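# Seat flat cable's loose end and close connector latch

## Task

Insert the flat cable's unattached end fully into the empty connector and close that connector's latch, while the cable's opposite end remains latched in the other connector.

## Robot and tools

Robot: two six-joint arms, left_arm and right_arm, each with a parallel two-finger gripper and a wrist camera. In the scene frame the origin sits on the table top halfway between the arms' nominal bases, +x points out over the table, +z up, and left_arm is on the +y side (arm names do not match image sides). Calibrated bases: left_arm at (+0.030, +0.353, 0) m, quat_wxyz (+1.000, 0, 0, +0.015); right_arm at (+0.001, -0.317, 0) m, quat_wxyz (+1.000, 0, 0, -0.013). Each arm reports its hand pose, velocities, targets and wrist-camera pose in its own base frame; fixed cameras and the table use the scene frame. The fingers extend along the gripper's +z and separate along its y. end_effector_position is the spot between the finger pads, roughly 1 cm short of the tips; reported poses may be off by a few cm.

Cameras (all 672x504): cam_high, cam_low, cam_face, cam_latch, cam_slot, cam_left_wrist, cam_right_wrist.

execute_actions(actions, cameras): actions is a list of actions; each action is a table of 1 to 15 rows, one row per 1/30 s step, and a short table repeats its last row to fill 15 steps. Every row is one flat list of 14 numbers in [-1, 1]: left_arm dx, dy, dz, rx, ry, rz, opening, then right_arm in the same order. The six pose numbers are offsets, not poses: each row is measured from that arm's Hand target as it stood when the action began (not from the previous row), along that arm's base axes; 1.0 equals 0.6 m or 180 degrees, and rx, ry, rz form a single rotation vector turning about the Hand target point. Repeating an offset in a new action moves further. Opening is absolute: +1 fully open (0.094 m), -1 closed. Sending all six pose zeros re-requests the current Hand target; always resend the opening you want, since 0 is a real command (half open). cameras: list of names, ["all"], or []; an empty actions list returns all images plus the scene number.

move(target, speed, blend, opening_speed, grip_force, blocking, cameras): target is one 14-number row (same layout and offset meaning) or a list of up to 15 such rows, every row measured from the same starting Hand targets. Paths are straight, finish together, last 0.5 to 10 s, and do not avoid obstacles or the other arm. speed: m/s, 0.002 to 2.9, default 0.25 (rotation up to twice that in rad/s), one value or one per row. blend: metres of corner rounding per row; 0 stops at each. opening_speed: opening-scale units per second, at least 0.2; use it to close gently. grip_force: newtons per pad, 10 to 50, one value or one per arm; persists, and lower values close slowly. blocking=false returns after about 0.5 s while the move continues. The result adds a move: line (done, off_target, moving, held, fault) and limits (paced = pose clipped, held = steps withheld).

wait(seconds 0 to 10): lets the scene run under the last commands. stop(): brakes a running move. zoom_image(camera, region=[x0, y0, x1, y1]): pixel box, at most 504 wide and high, on the newest image of that camera. read_manual(section="licences"): licence text only. finished_scene(scene): the current scene's number; ends it for good, so call it only when the cable is seated and both latches stay shut without the robot.

Result lines: end_effector_position (m) and end_effector_quat_wxyz in the arm's base frame; Hand target (the last commanded pose after clipping, base for the next offsets); Tool commands; grip_measured (opening scale; reads a little wide when empty, a little narrow when squeezing); Joint positions (last entry is the finger opening in metres); Joint velocities (may be omitted when all are at noise level); Joint torques (full drive output including gravity, with per-arm offset and noise; joints 1 to 3 wrap sign at ±28 N m); step readings of position for action calls; MOTOR HOT or OVER-TEMPERATURE FAULT warnings.

Behaviour to expect: orientation commands are clipped to within 40 degrees of the measured orientation each step. Friction and gravity can leave a gripper centimetres short of its target; a new command, even all zeros, re-requests it, or send the remaining gap as an offset. A blocked arm keeps pushing until commanded back behind its gripper. Faster moves overshoot and hit harder. Routing the hand near its own base can flip the shoulder; go around. A straight arm or a long push toward an unreachable pose heats motors; overheating folds the arm away for the rest of the scene.

Avoid: dropping or flinging the cable, letting it fall off the table, slamming into the connectors, table or fixtures, excessive pushing, any contact between the two arms, grippers or wrist cameras, one gripper closing on the other's fingers, and strain on a wrist camera cable. Approach the connector slowly, press the cable in with moderate force, close the latch gently, and release by opening well above grip_measured.

Each tool is called after "Request:" as name(argument=value, ...), one argument or row to a line, values as JSON.

## Session

Request:
execute_actions(
  actions=[],
)

Scene clock: 0.00 s.
left_arm: end_effector_position=(+0.3495, +0.0613, +0.2235) grip_measured=+1.000 end_effector_quat_wxyz=(+0.522, +0.090, +0.839, +0.125) | right_arm: end_effector_position=(+0.3323, +0.0201, +0.2882) grip_measured=+1.000 end_effector_quat_wxyz=(+0.638, -0.172, +0.733, -0.164)
Joint positions: left_arm=[0.207 0.994 0.713 -0.158 0.071 0.375 0.094] | right_arm=[0.147 0.789 0.611 0.043 0.167 -0.46 0.094]
Joint velocities: within noise
Joint torques (N m): no reading
Heat: left arm: 37 °C; right arm: 37 °C.
Hand target: left_arm +0.3501, +0.0611, +0.2313; +0.530, +0.089, +0.834, +0.127 | right_arm +0.3312, +0.0199, +0.2901; +0.638, -0.171, +0.733, -0.163
Tool commands: left_gripper/opening=+1.0 right_gripper/opening=+1.0

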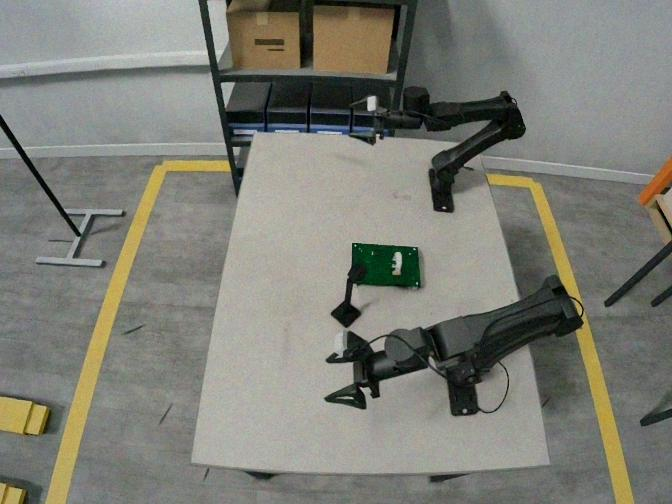

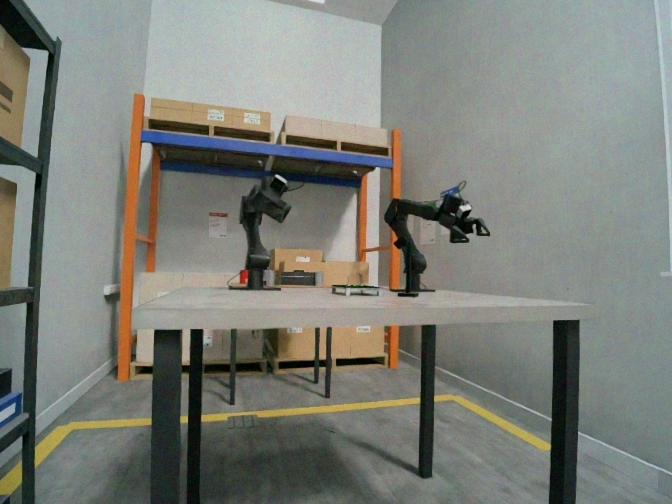

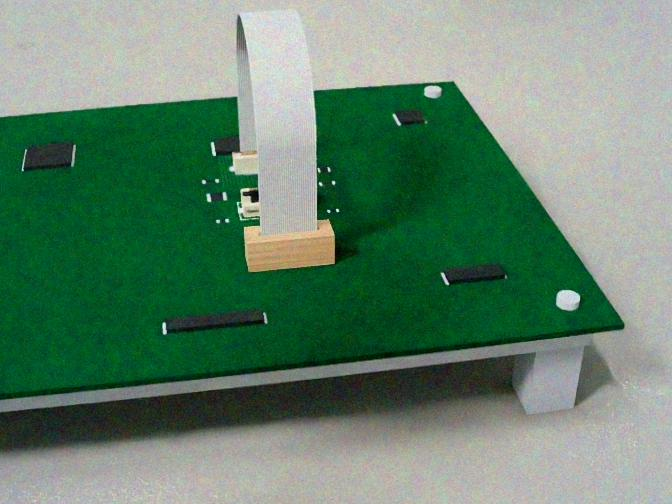

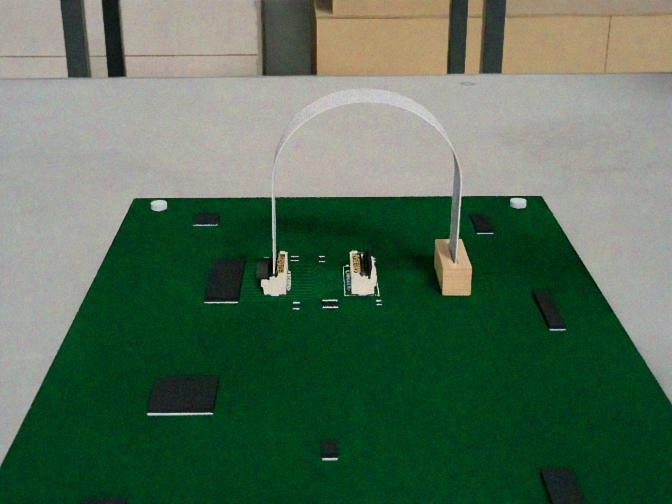

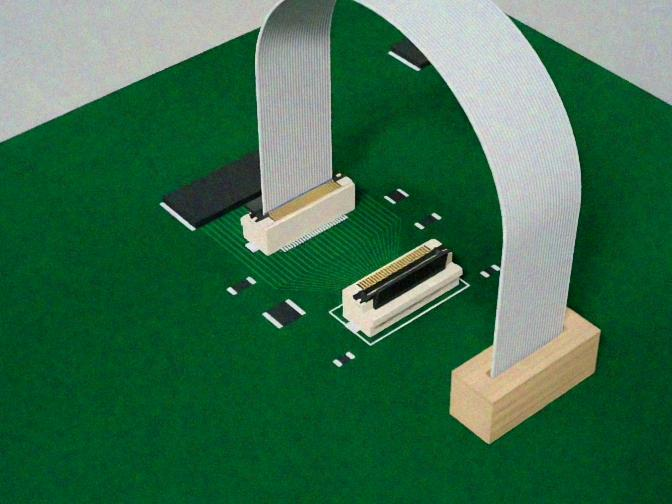

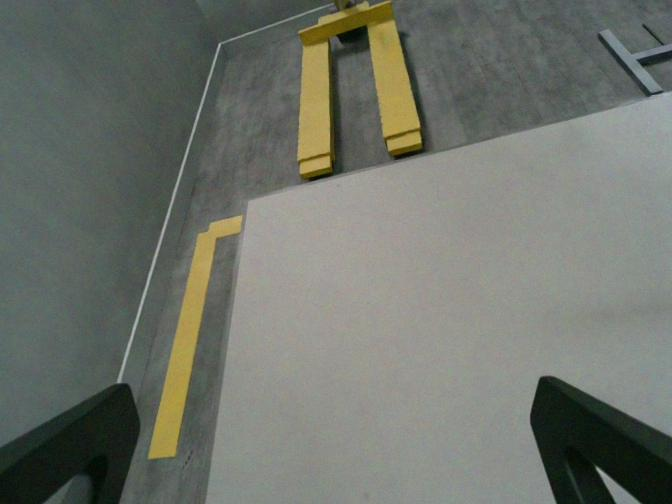

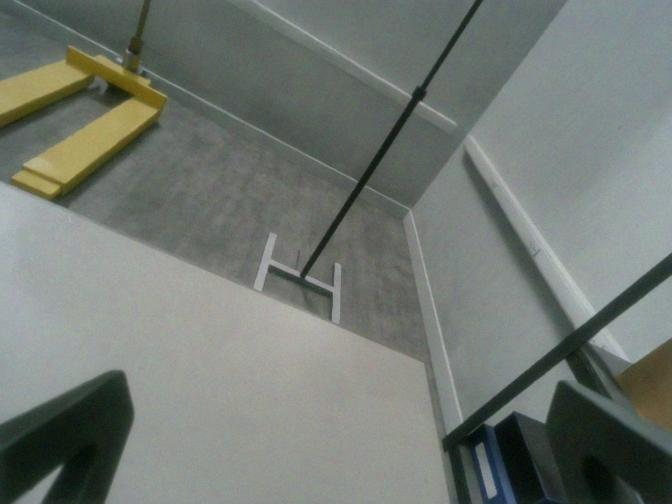

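Request:
zoom_image(
  camera="cam_high",
  region=[300, 220, 460, 340],
)

Request:
zoom_image(
  camera="cam_low",
  region=[220, 160, 500, 310],
)

Request:
zoom_image(
  camera="cam_slot",
  region=[220, 150, 620, 450],
)

Request:
zoom_image(
  camera="cam_latch",
  region=[230, 220, 500, 330],
)

Request:
zoom_image(
  camera="cam_face",
  region=[190, 120, 390, 290],
)

Scaled by 3.150 from the camera's 672x504 image, which has a finer 960x720 frame.

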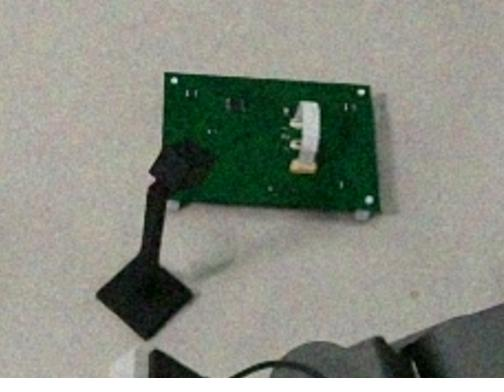

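Scaled by 1.800 from the camera's 672x504 image, which has a finer 960x720 frame.

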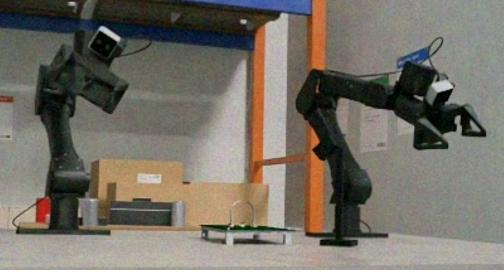

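Scaled by 1.260 from the camera's 672x504 image, which has a finer 960x720 frame.

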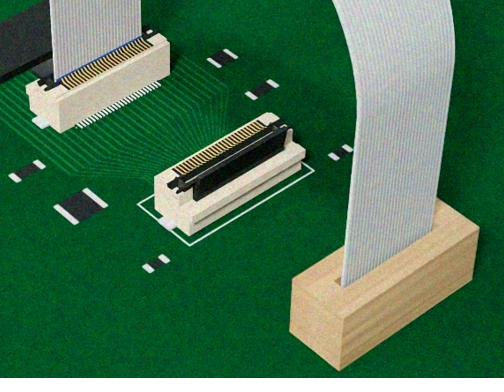

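Scaled by 1.867 from the camera's 672x504 image, which has a finer 960x720 frame.

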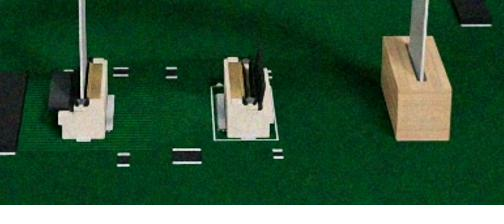

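Scaled by 2.520 from the camera's 672x504 image, which has a finer 960x720 frame.

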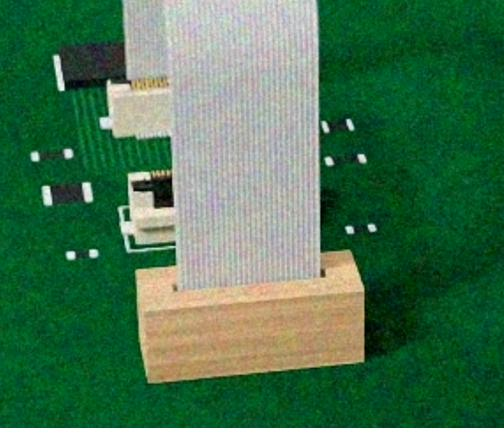

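Request:
move(
  target=[
    [0,0,0,0,0,0,1,-0.052,0.3,0,0.0652,0.1426,-0.0371,-0.5],
    [0,0,0,0,0,0,1,-0.2837,0.502,-0.1167,0.1304,0.2852,-0.0742,-0.5],
  ],
  speed=0.25,
  blend=[0.05, 0],
  cameras=["cam_high","cam_right_wrist","cam_low"],
)

Scene clock: 298.00 s.
left_arm: end_effector_position=(+0.3495, +0.0613, +0.2235) grip_measured=+1.000 end_effector_quat_wxyz=(+0.522, +0.090, +0.839, +0.125) | right_arm: end_effector_position=(+0.1601, +0.3192, +0.2176) grip_measured=-0.498 end_effector_quat_wxyz=(+0.258, -0.016, +0.966, +0.006)
Joint positions: left_arm=[0.207 0.994 0.713 -0.158 0.071 0.375 0.094] | right_arm=[1.349 1.76 1.783 -1.446 0.503 1.279 0.024]
Joint torques (N m): left_arm=[-0.01 -3.14 6.89 1.89 0.02 -0.04] | right_arm=[-0.08 -6.78 9.94 0.51 0.35 0.03]
Heat: left arm: 43 °C; right arm: 39 °C.
Hand target: left_arm +0.3501, +0.0611, +0.2313; +0.530, +0.089, +0.834, +0.127 | right_arm +0.1609, +0.3211, +0.2200; +0.259, -0.013, +0.966, +0.003
Off the commanded pose: left_arm 0.008 m, 1 deg | right_arm 0.003 m, 0 deg.
move: done
Images, in order (width x height): cam_high 672x504, cam_low 672x504, cam_right_wrist 672x504.

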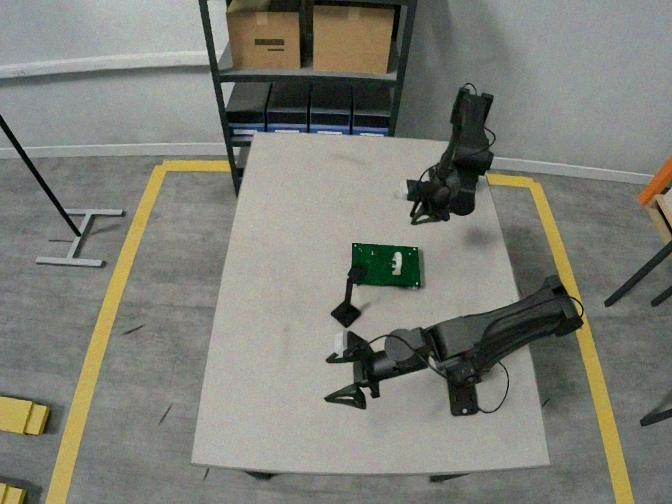

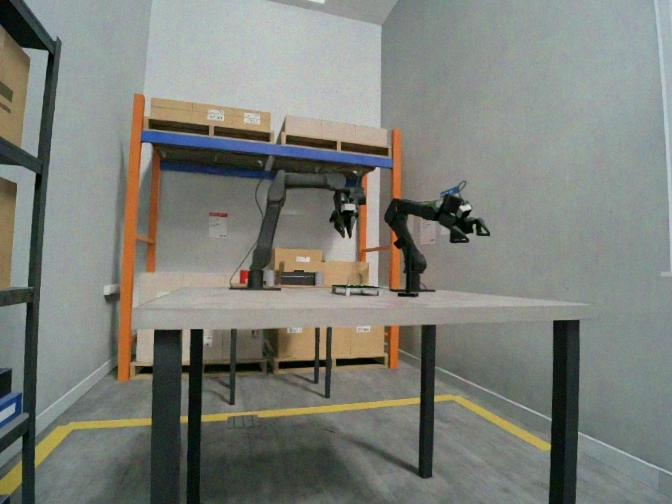

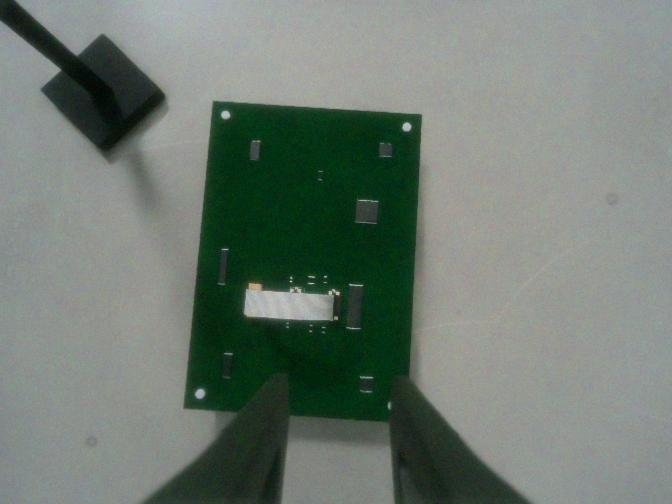

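Request:
zoom_image(
  camera="cam_right_wrist",
  region=[220, 250, 380, 350],
)

Request:
zoom_image(
  camera="cam_right_wrist",
  region=[170, 80, 440, 430],
)

Scaled by 3.150 from the camera's 672x504 image, which has a finer 960x720 frame.

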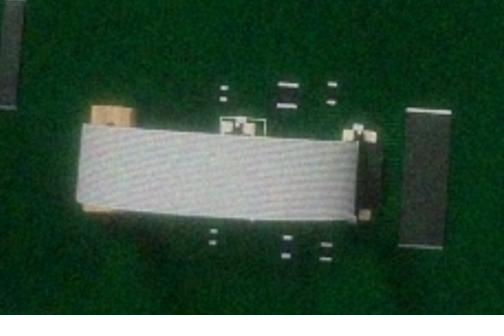

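Scaled by 1.440 from the camera's 672x504 image, which has a finer 960x720 frame.

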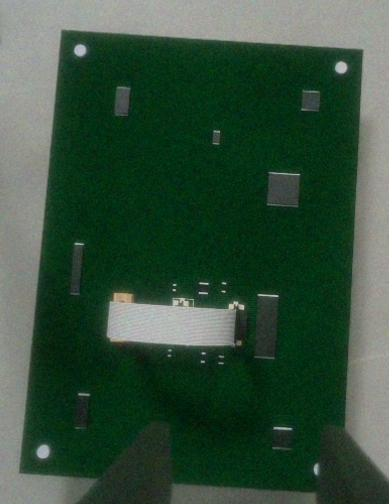

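Request:
execute_actions(
  actions=[],
  cameras=["cam_slot","cam_latch","cam_face","cam_left_wrist"],
)

Request:
zoom_image(
  camera="cam_slot",
  region=[320, 220, 490, 350],
)

Request:
zoom_image(
  camera="cam_latch",
  region=[250, 235, 390, 310],
)

Request:
zoom_image(
  camera="cam_slot",
  region=[220, 150, 390, 260],
)

Scene clock: 392.30 s.
left_arm: end_effector_position=(+0.3495, +0.0613, +0.2235) grip_measured=+1.000 end_effector_quat_wxyz=(+0.522, +0.090, +0.839, +0.125) | right_arm: end_effector_position=(+0.1600, +0.3191, +0.2176) grip_measured=-0.498 end_effector_quat_wxyz=(+0.258, -0.016, +0.966, +0.006)
Joint positions: left_arm=[0.207 0.994 0.713 -0.158 0.071 0.375 0.094] | right_arm=[1.349 1.76 1.783 -1.447 0.503 1.279 0.024]
Joint velocities: within noise
Joint torques (N m): left_arm=[-0.01 -3.11 6.89 1.9 0.02 -0.04] | right_arm=[-0.03 -6.68 9.88 0.47 0.32 0.06]
Heat: left arm: 43 °C; right arm: 38 °C.
Hand target: left_arm +0.3501, +0.0611, +0.2313; +0.530, +0.089, +0.834, +0.127 | right_arm +0.1609, +0.3211, +0.2200; +0.259, -0.013, +0.966, +0.003
Tool commands: left_gripper/opening=+1.0 right_gripper/opening=-0.5
Off the commanded pose: left_arm 0.008 m, 1 deg | right_arm 0.003 m, 0 deg.
Images, in order (width x height): cam_face 672x504, cam_latch 672x504, cam_slot 672x504, cam_left_wrist 672x504.

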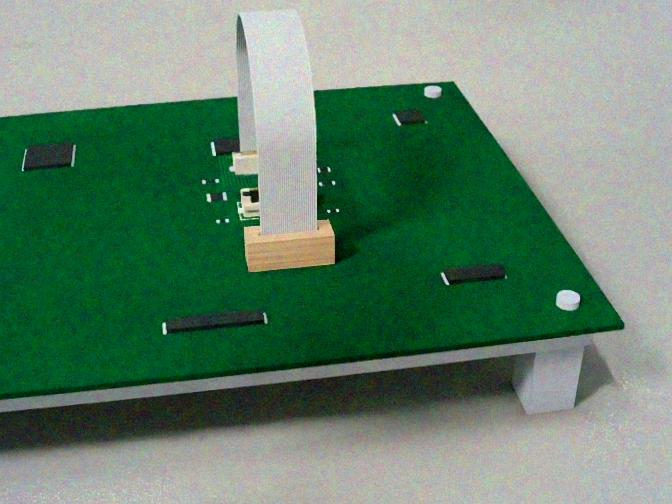

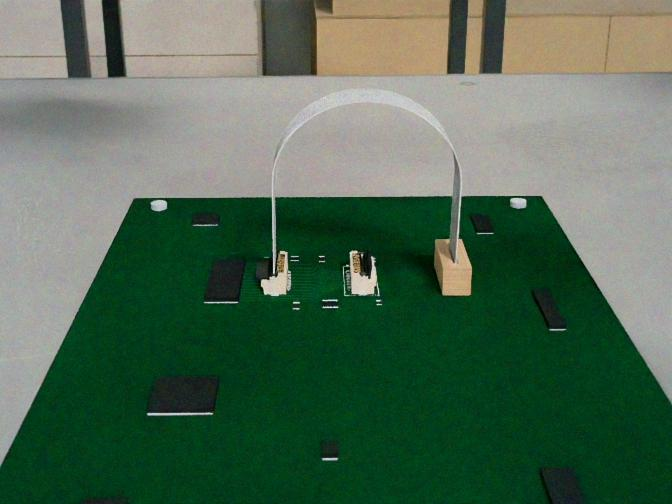

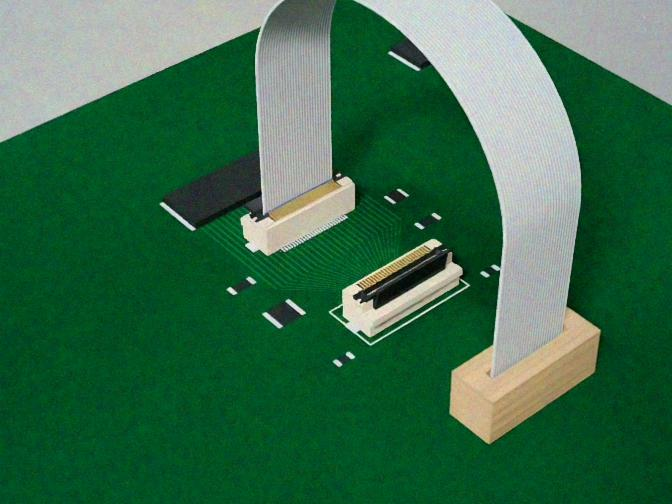

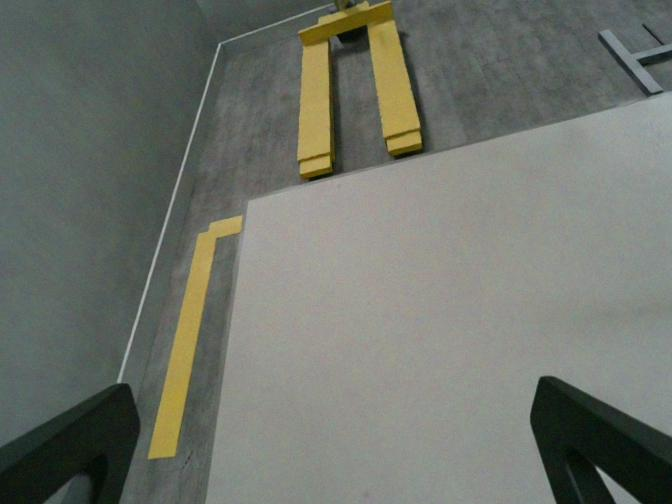

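Scaled by 2.965 from the camera's 672x504 image, which has a finer 960x720 frame.

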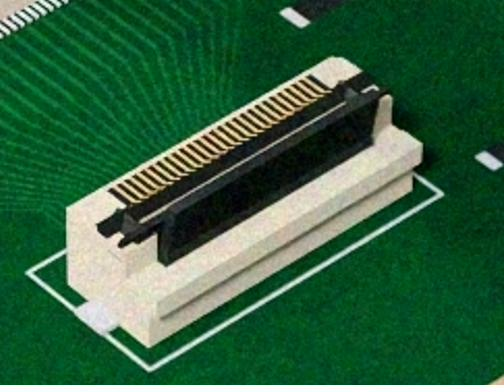

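Scaled by 3.600 from the camera's 672x504 image, which has a finer 960x720 frame.

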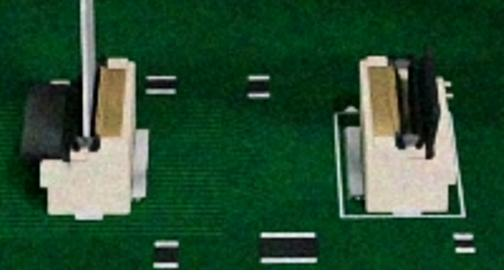

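Scaled by 2.965 from the camera's 672x504 image, which has a finer 960x720 frame.

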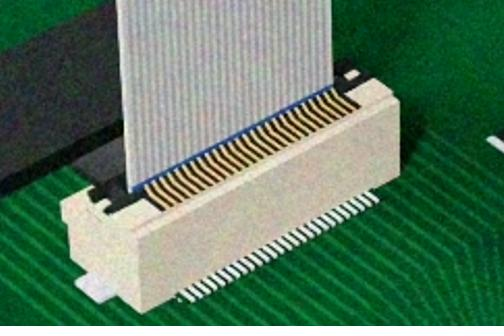

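Request:
move(
  target=[0,0,0,0,0,0,1,-0.0347,0.0492,-0.1,0,0,-0.0178,-0.5],
  speed=0.2,
  cameras=["cam_right_wrist"],
)

Request:
zoom_image(
  camera="cam_right_wrist",
  region=[220, 200, 460, 380],
)

Scene clock: 482.53 s.
left_arm: end_effector_position=(+0.3495, +0.0613, +0.2235) grip_measured=+1.000 end_effector_quat_wxyz=(+0.522, +0.090, +0.839, +0.125) | right_arm: end_effector_position=(+0.1382, +0.3518, +0.1649) grip_measured=-0.498 end_effector_quat_wxyz=(+0.252, +0.013, +0.968, +0.003)
Joint positions: left_arm=[0.207 0.994 0.713 -0.158 0.071 0.375 0.094] | right_arm=[1.426 1.873 1.72 -1.337 0.504 1.432 0.024]
Joint torques (N m): left_arm=[-0.02 -3.14 6.89 1.89 0.02 -0.04] | right_arm=[0.1 -8.62 6.05 0.62 0.44 0.06]
Heat: left arm: 43 °C; right arm: 38 °C.
Hand target: left_arm +0.3501, +0.0611, +0.2313; +0.530, +0.089, +0.834, +0.127 | right_arm +0.1401, +0.3507, +0.1601; +0.259, +0.014, +0.966, -0.004
Off the commanded pose: left_arm 0.008 m, 1 deg | right_arm 0.005 m, 1 deg.
move: done
Images, in order (width x height): cam_right_wrist 672x504.

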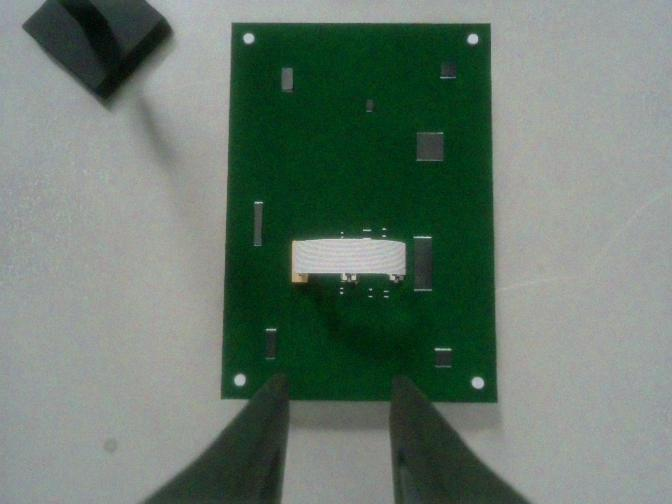

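Scaled by 2.100 from the camera's 672x504 image, which has a finer 960x720 frame.

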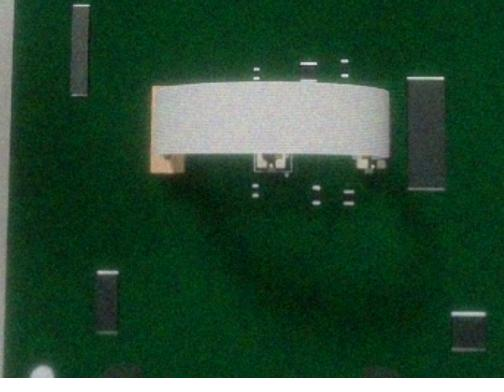

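Request:
move(
  target=[0,0,0,0,0,0,1,-0.0167,0.031,-0.1418,-0.0042,-0.1778,-0.0023,-0.5],
  speed=0.15,
  cameras=["cam_right_wrist","cam_slot","cam_latch","cam_face"],
)

Scene clock: 551.03 s.
left_arm: end_effector_position=(+0.3495, +0.0613, +0.2235) grip_measured=+1.000 end_effector_quat_wxyz=(+0.522, +0.090, +0.839, +0.125) | right_arm: end_effector_position=(+0.1293, +0.3719, +0.0811) grip_measured=-0.498 end_effector_quat_wxyz=(+0.504, +0.024, +0.863, +0.002)
Joint positions: left_arm=[0.207 0.994 0.713 -0.158 0.071 0.375 0.094] | right_arm=[1.642 2.125 1.459 -1.072 1.049 1.795 0.024]
Joint torques (N m): left_arm=[-0.01 -3.14 6.89 1.89 0.02 -0.04] | right_arm=[0.34 -9.17 5.31 0.12 0.69 0.07]
Heat: left arm: 43 °C; right arm: 37 °C.
Hand target: left_arm +0.3501, +0.0611, +0.2313; +0.530, +0.089, +0.834, +0.127 | right_arm +0.1302, +0.3693, +0.0751; +0.515, +0.017, +0.857, -0.007
Off the commanded pose: left_arm 0.008 m, 1 deg | right_arm 0.007 m, 2 deg.
move: done
Images, in order (width x height): cam_face 672x504, cam_latch 672x504, cam_slot 672x504, cam_right_wrist 672x504.

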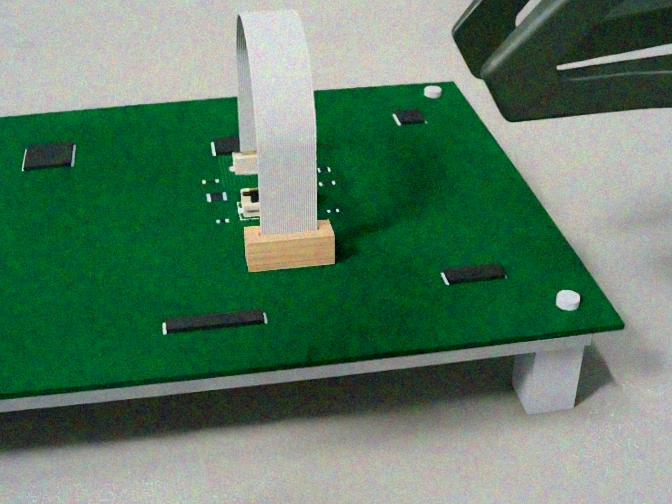

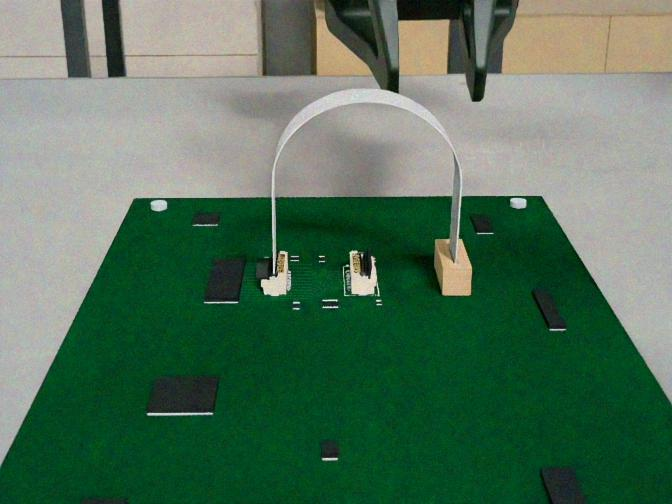

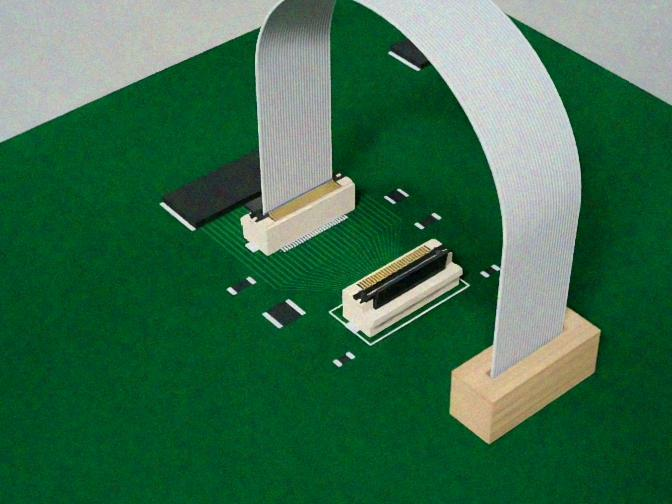

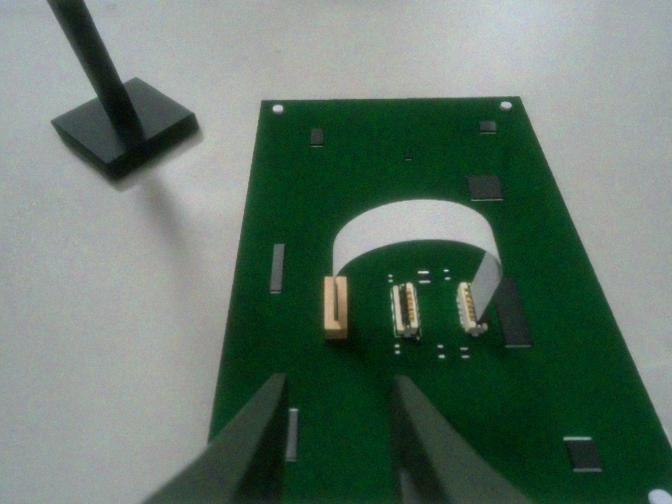

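Request:
zoom_image(
  camera="cam_right_wrist",
  region=[270, 190, 560, 410],
)

Scaled by 1.738 from the camera's 672x504 image, which has a finer 960x720 frame.

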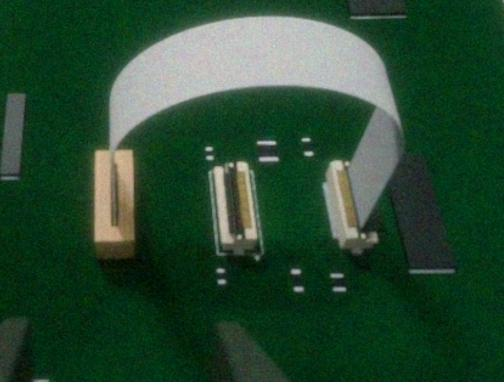

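Request:
move(
  target=[0,0,0,0,0,0,1,0.084,-0.0015,-0.02,-0.0088,0,0.005,-0.5],
  speed=0.06,
  cameras=["cam_right_wrist","cam_slot","cam_latch","cam_face"],
)

Scene clock: 590.13 s.
left_arm: end_effector_position=(+0.3495, +0.0613, +0.2235) grip_measured=+1.000 end_effector_quat_wxyz=(+0.522, +0.090, +0.839, +0.125) | right_arm: end_effector_position=(+0.1778, +0.3722, +0.0561) grip_measured=-0.498 end_effector_quat_wxyz=(+0.507, +0.001, +0.862, -0.017)
Joint positions: left_arm=[0.207 0.994 0.713 -0.158 0.071 0.375 0.094] | right_arm=[1.514 2.125 1.348 -0.754 1.063 1.494 0.024]
Joint torques (N m): left_arm=[-0.01 -3.12 6.89 1.89 0.02 -0.04] | right_arm=[-0.38 -12.96 4.44 0.52 0.69 -0.06]
Heat: left arm: 43 °C; right arm: 37 °C.
Hand target: left_arm +0.3501, +0.0611, +0.2313; +0.530, +0.089, +0.834, +0.127 | right_arm +0.1805, +0.3684, +0.0631; +0.516, +0.003, +0.857, -0.015
Off the commanded pose: left_arm 0.008 m, 1 deg | right_arm 0.008 m, 1 deg.
move: done
Images, in order (width x height): cam_face 672x504, cam_latch 672x504, cam_slot 672x504, cam_right_wrist 672x504.

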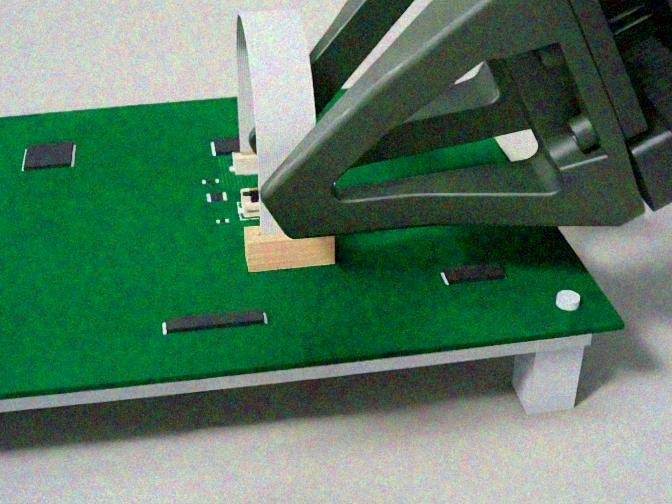

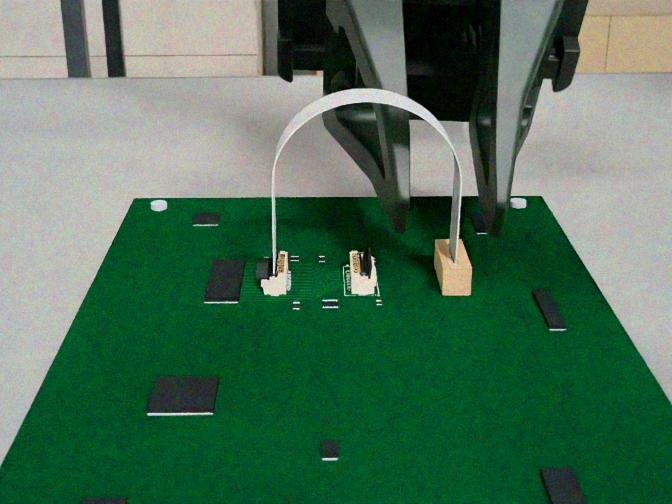

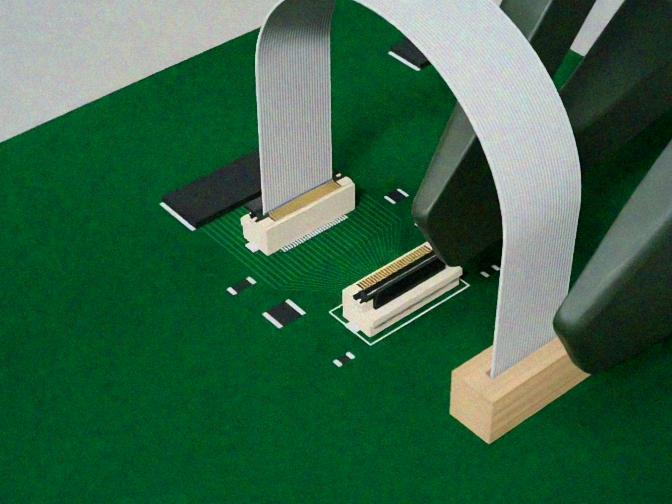

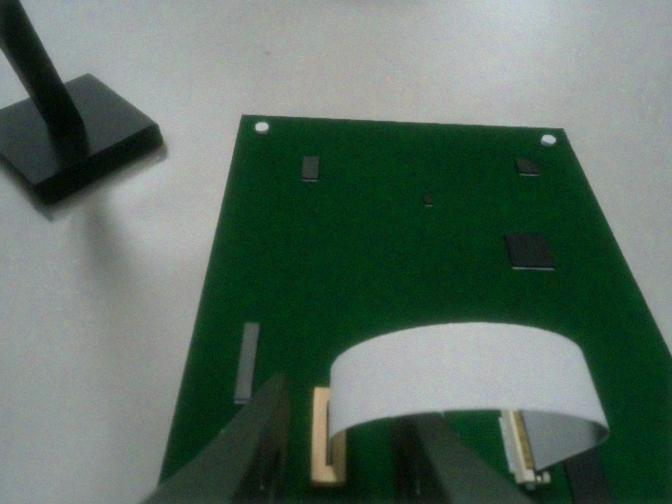

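Request:
zoom_image(
  camera="cam_face",
  region=[200, 120, 400, 290],
)

Request:
zoom_image(
  camera="cam_slot",
  region=[340, 150, 640, 450],
)

Request:
zoom_image(
  camera="cam_latch",
  region=[340, 130, 540, 310],
)

Request:
zoom_image(
  camera="cam_right_wrist",
  region=[230, 310, 630, 504],
)

Scaled by 2.520 from the camera's 672x504 image, which has a finer 960x720 frame.

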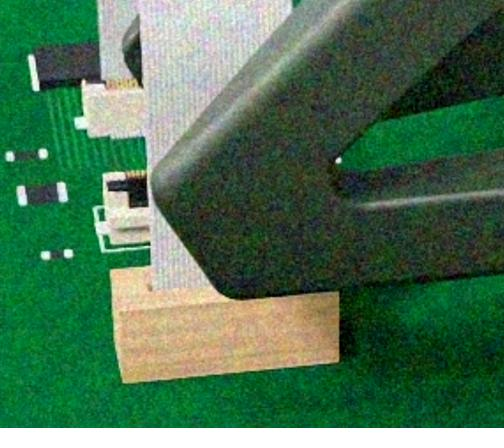

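Scaled by 1.680 from the camera's 672x504 image, which has a finer 960x720 frame.

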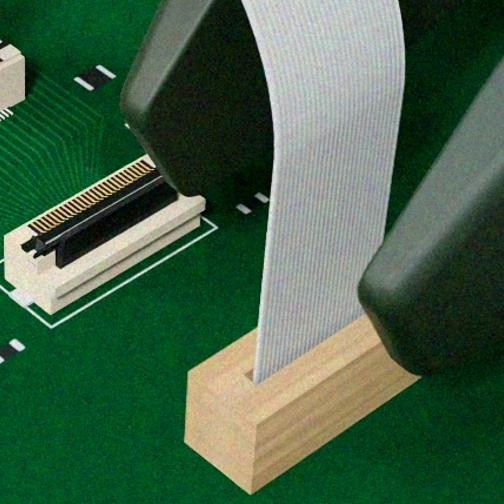

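Scaled by 2.520 from the camera's 672x504 image, which has a finer 960x720 frame.

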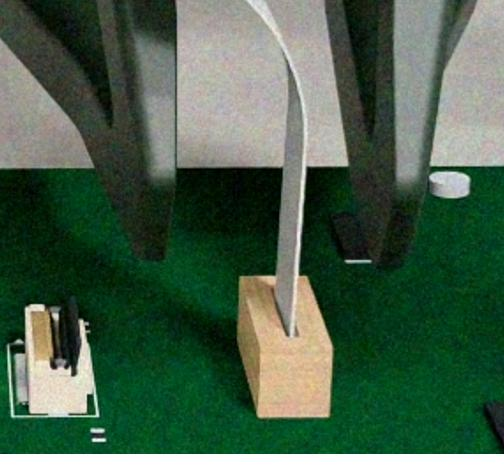

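Scaled by 1.260 from the camera's 672x504 image, which has a finer 960x720 frame.

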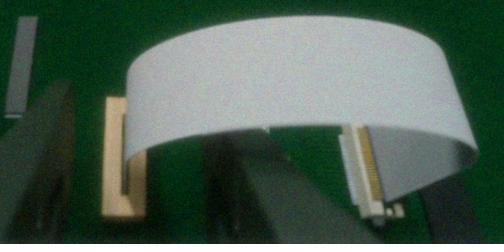

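Request:
move(
  target=[0,0,0,0,0,0,1,0.0033,0.0037,0.0,0.0072,0,0.0,-0.5],
  speed=0.03,
  cameras=["cam_right_wrist","cam_latch"],
)

Request:
zoom_image(
  camera="cam_latch",
  region=[340, 130, 540, 310],
)

Scene clock: 638.57 s.
left_arm: end_effector_position=(+0.3495, +0.0613, +0.2235) grip_measured=+1.000 end_effector_quat_wxyz=(+0.522, +0.090, +0.839, +0.125) | right_arm: end_effector_position=(+0.1780, +0.3751, +0.0541) grip_measured=-0.498 end_effector_quat_wxyz=(+0.507, +0.003, +0.862, -0.008)
Joint positions: left_arm=[0.207 0.994 0.713 -0.158 0.071 0.375 0.094] | right_arm=[1.514 2.125 1.337 -0.717 1.063 1.483 0.024]
Joint torques (N m): left_arm=[-0.02 -3.14 6.87 1.89 0.02 -0.04] | right_arm=[-0.69 -13.61 4.49 0.55 0.66 -0.11]
Heat: left arm: 44 °C; right arm: 38 °C.
Hand target: left_arm +0.3501, +0.0611, +0.2313; +0.530, +0.089, +0.834, +0.127 | right_arm +0.1825, +0.3706, +0.0630; +0.516, +0.009, +0.857, -0.005
Off the commanded pose: left_arm 0.008 m, 1 deg | right_arm 0.011 m, 1 deg.
move: off_target (right_arm)
Images, in order (width x height): cam_latch 672x504, cam_right_wrist 672x504.

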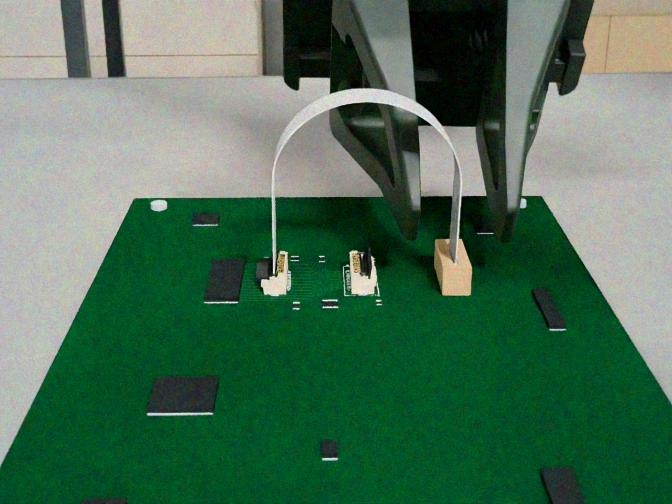

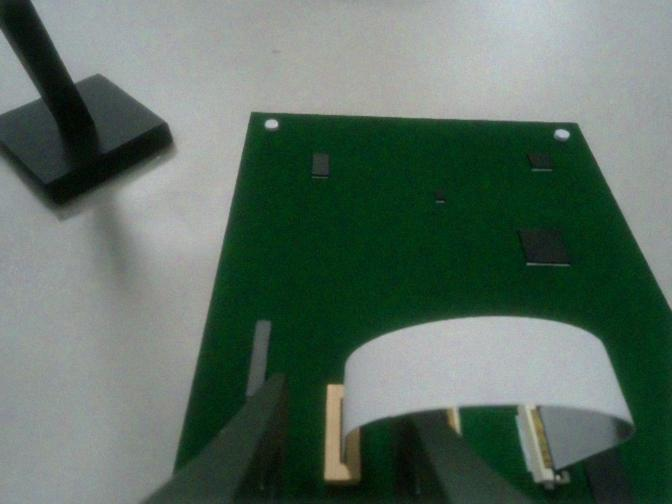

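Scaled by 2.520 from the camera's 672x504 image, which has a finer 960x720 frame.

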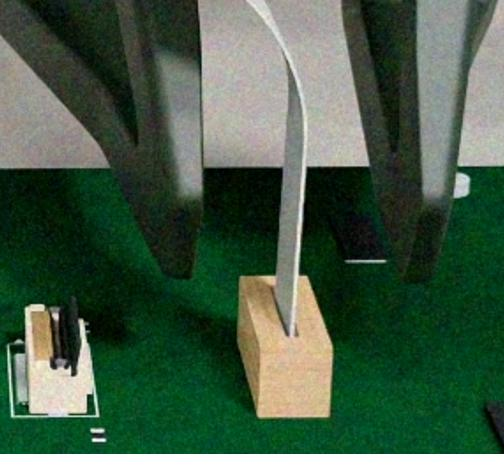

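Request:
move(
  target=[0,0,0,0,0,0,1,0,0,0,0,0,0,-1],
  speed=0.03,
  opening_speed=0.3,
  grip_force=[50, 25],
  cameras=["cam_right_wrist","cam_latch","cam_slot","cam_face"],
)

Request:
zoom_image(
  camera="cam_latch",
  region=[340, 130, 540, 310],
)

Request:
zoom_image(
  camera="cam_face",
  region=[200, 120, 400, 290],
)

Scene clock: 681.00 s.
left_arm: end_effector_position=(+0.3495, +0.0613, +0.2235) grip_measured=+1.000 end_effector_quat_wxyz=(+0.522, +0.090, +0.839, +0.125) | right_arm: end_effector_position=(+0.1780, +0.3752, +0.0542) grip_measured=-0.989 end_effector_quat_wxyz=(+0.507, +0.003, +0.862, -0.008)
Joint positions: left_arm=[0.207 0.994 0.713 -0.158 0.071 0.375 0.094] | right_arm=[1.514 2.125 1.337 -0.716 1.063 1.481 0.001]
Joint torques (N m): left_arm=[0.01 -3.14 6.9 1.89 0.02 -0.04] | right_arm=[-0.77 -13.49 4.44 0.61 0.67 -0.01]
Heat: left arm: 44 °C; right arm: 39 °C.
Hand target: left_arm +0.3501, +0.0611, +0.2313; +0.530, +0.089, +0.834, +0.127 | right_arm +0.1825, +0.3706, +0.0630; +0.516, +0.008, +0.857, -0.005
Off the commanded pose: left_arm 0.008 m, 1 deg | right_arm 0.011 m, 1 deg.
grip_force (N): 50, 25
move: off_target (right_arm)
Images, in order (width x height): cam_face 672x504, cam_latch 672x504, cam_slot 672x504, cam_right_wrist 672x504.

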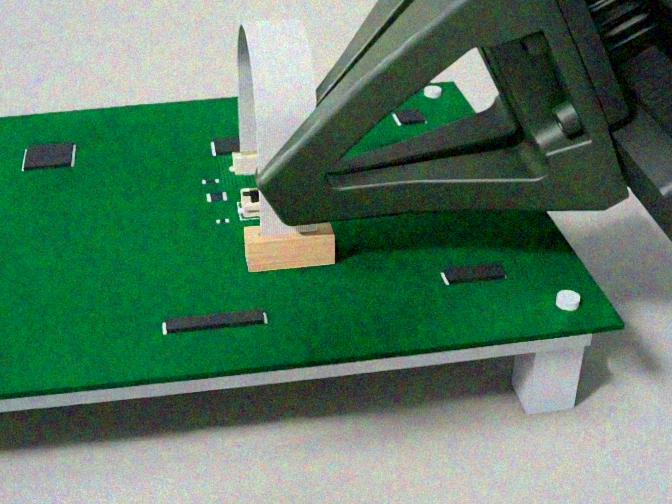

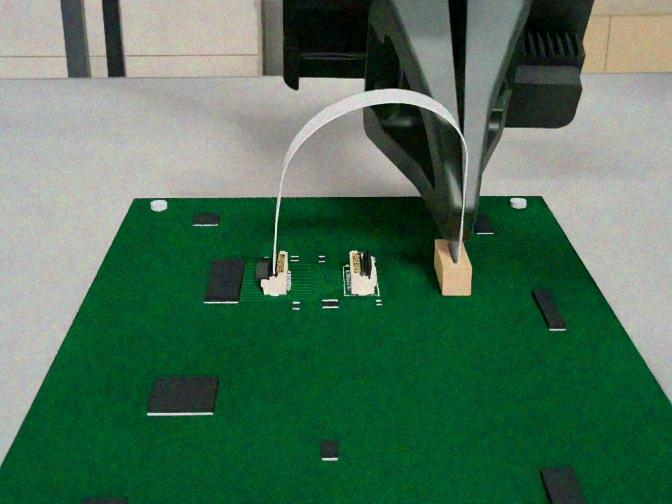

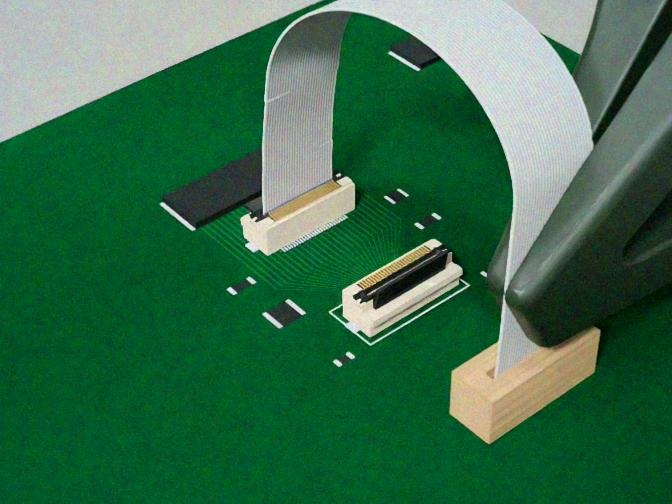

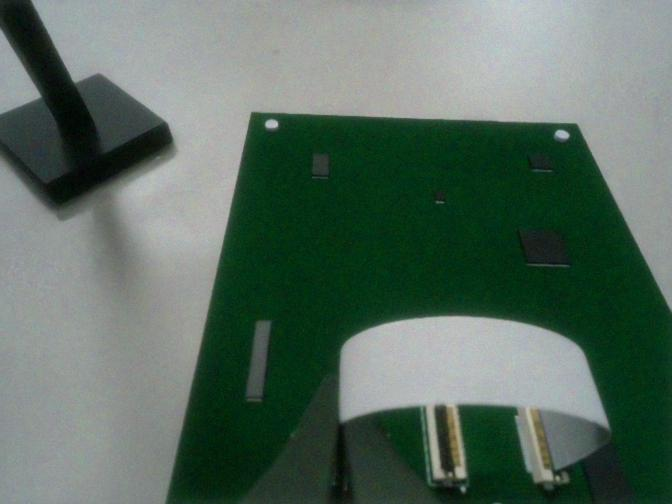

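Scaled by 2.520 from the camera's 672x504 image, which has a finer 960x720 frame.

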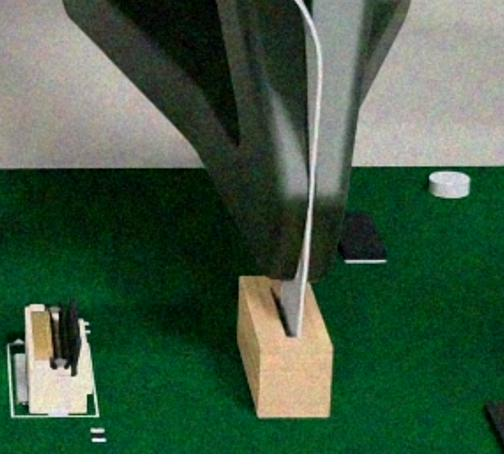

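Scaled by 2.520 from the camera's 672x504 image, which has a finer 960x720 frame.

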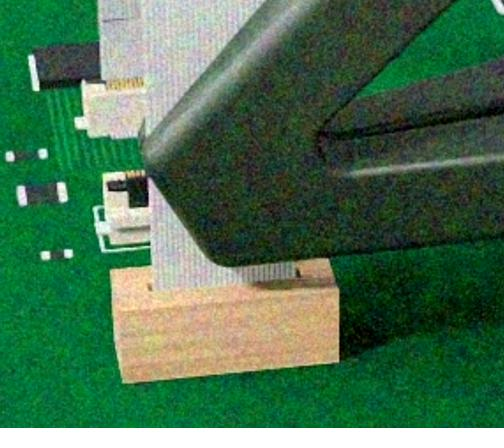

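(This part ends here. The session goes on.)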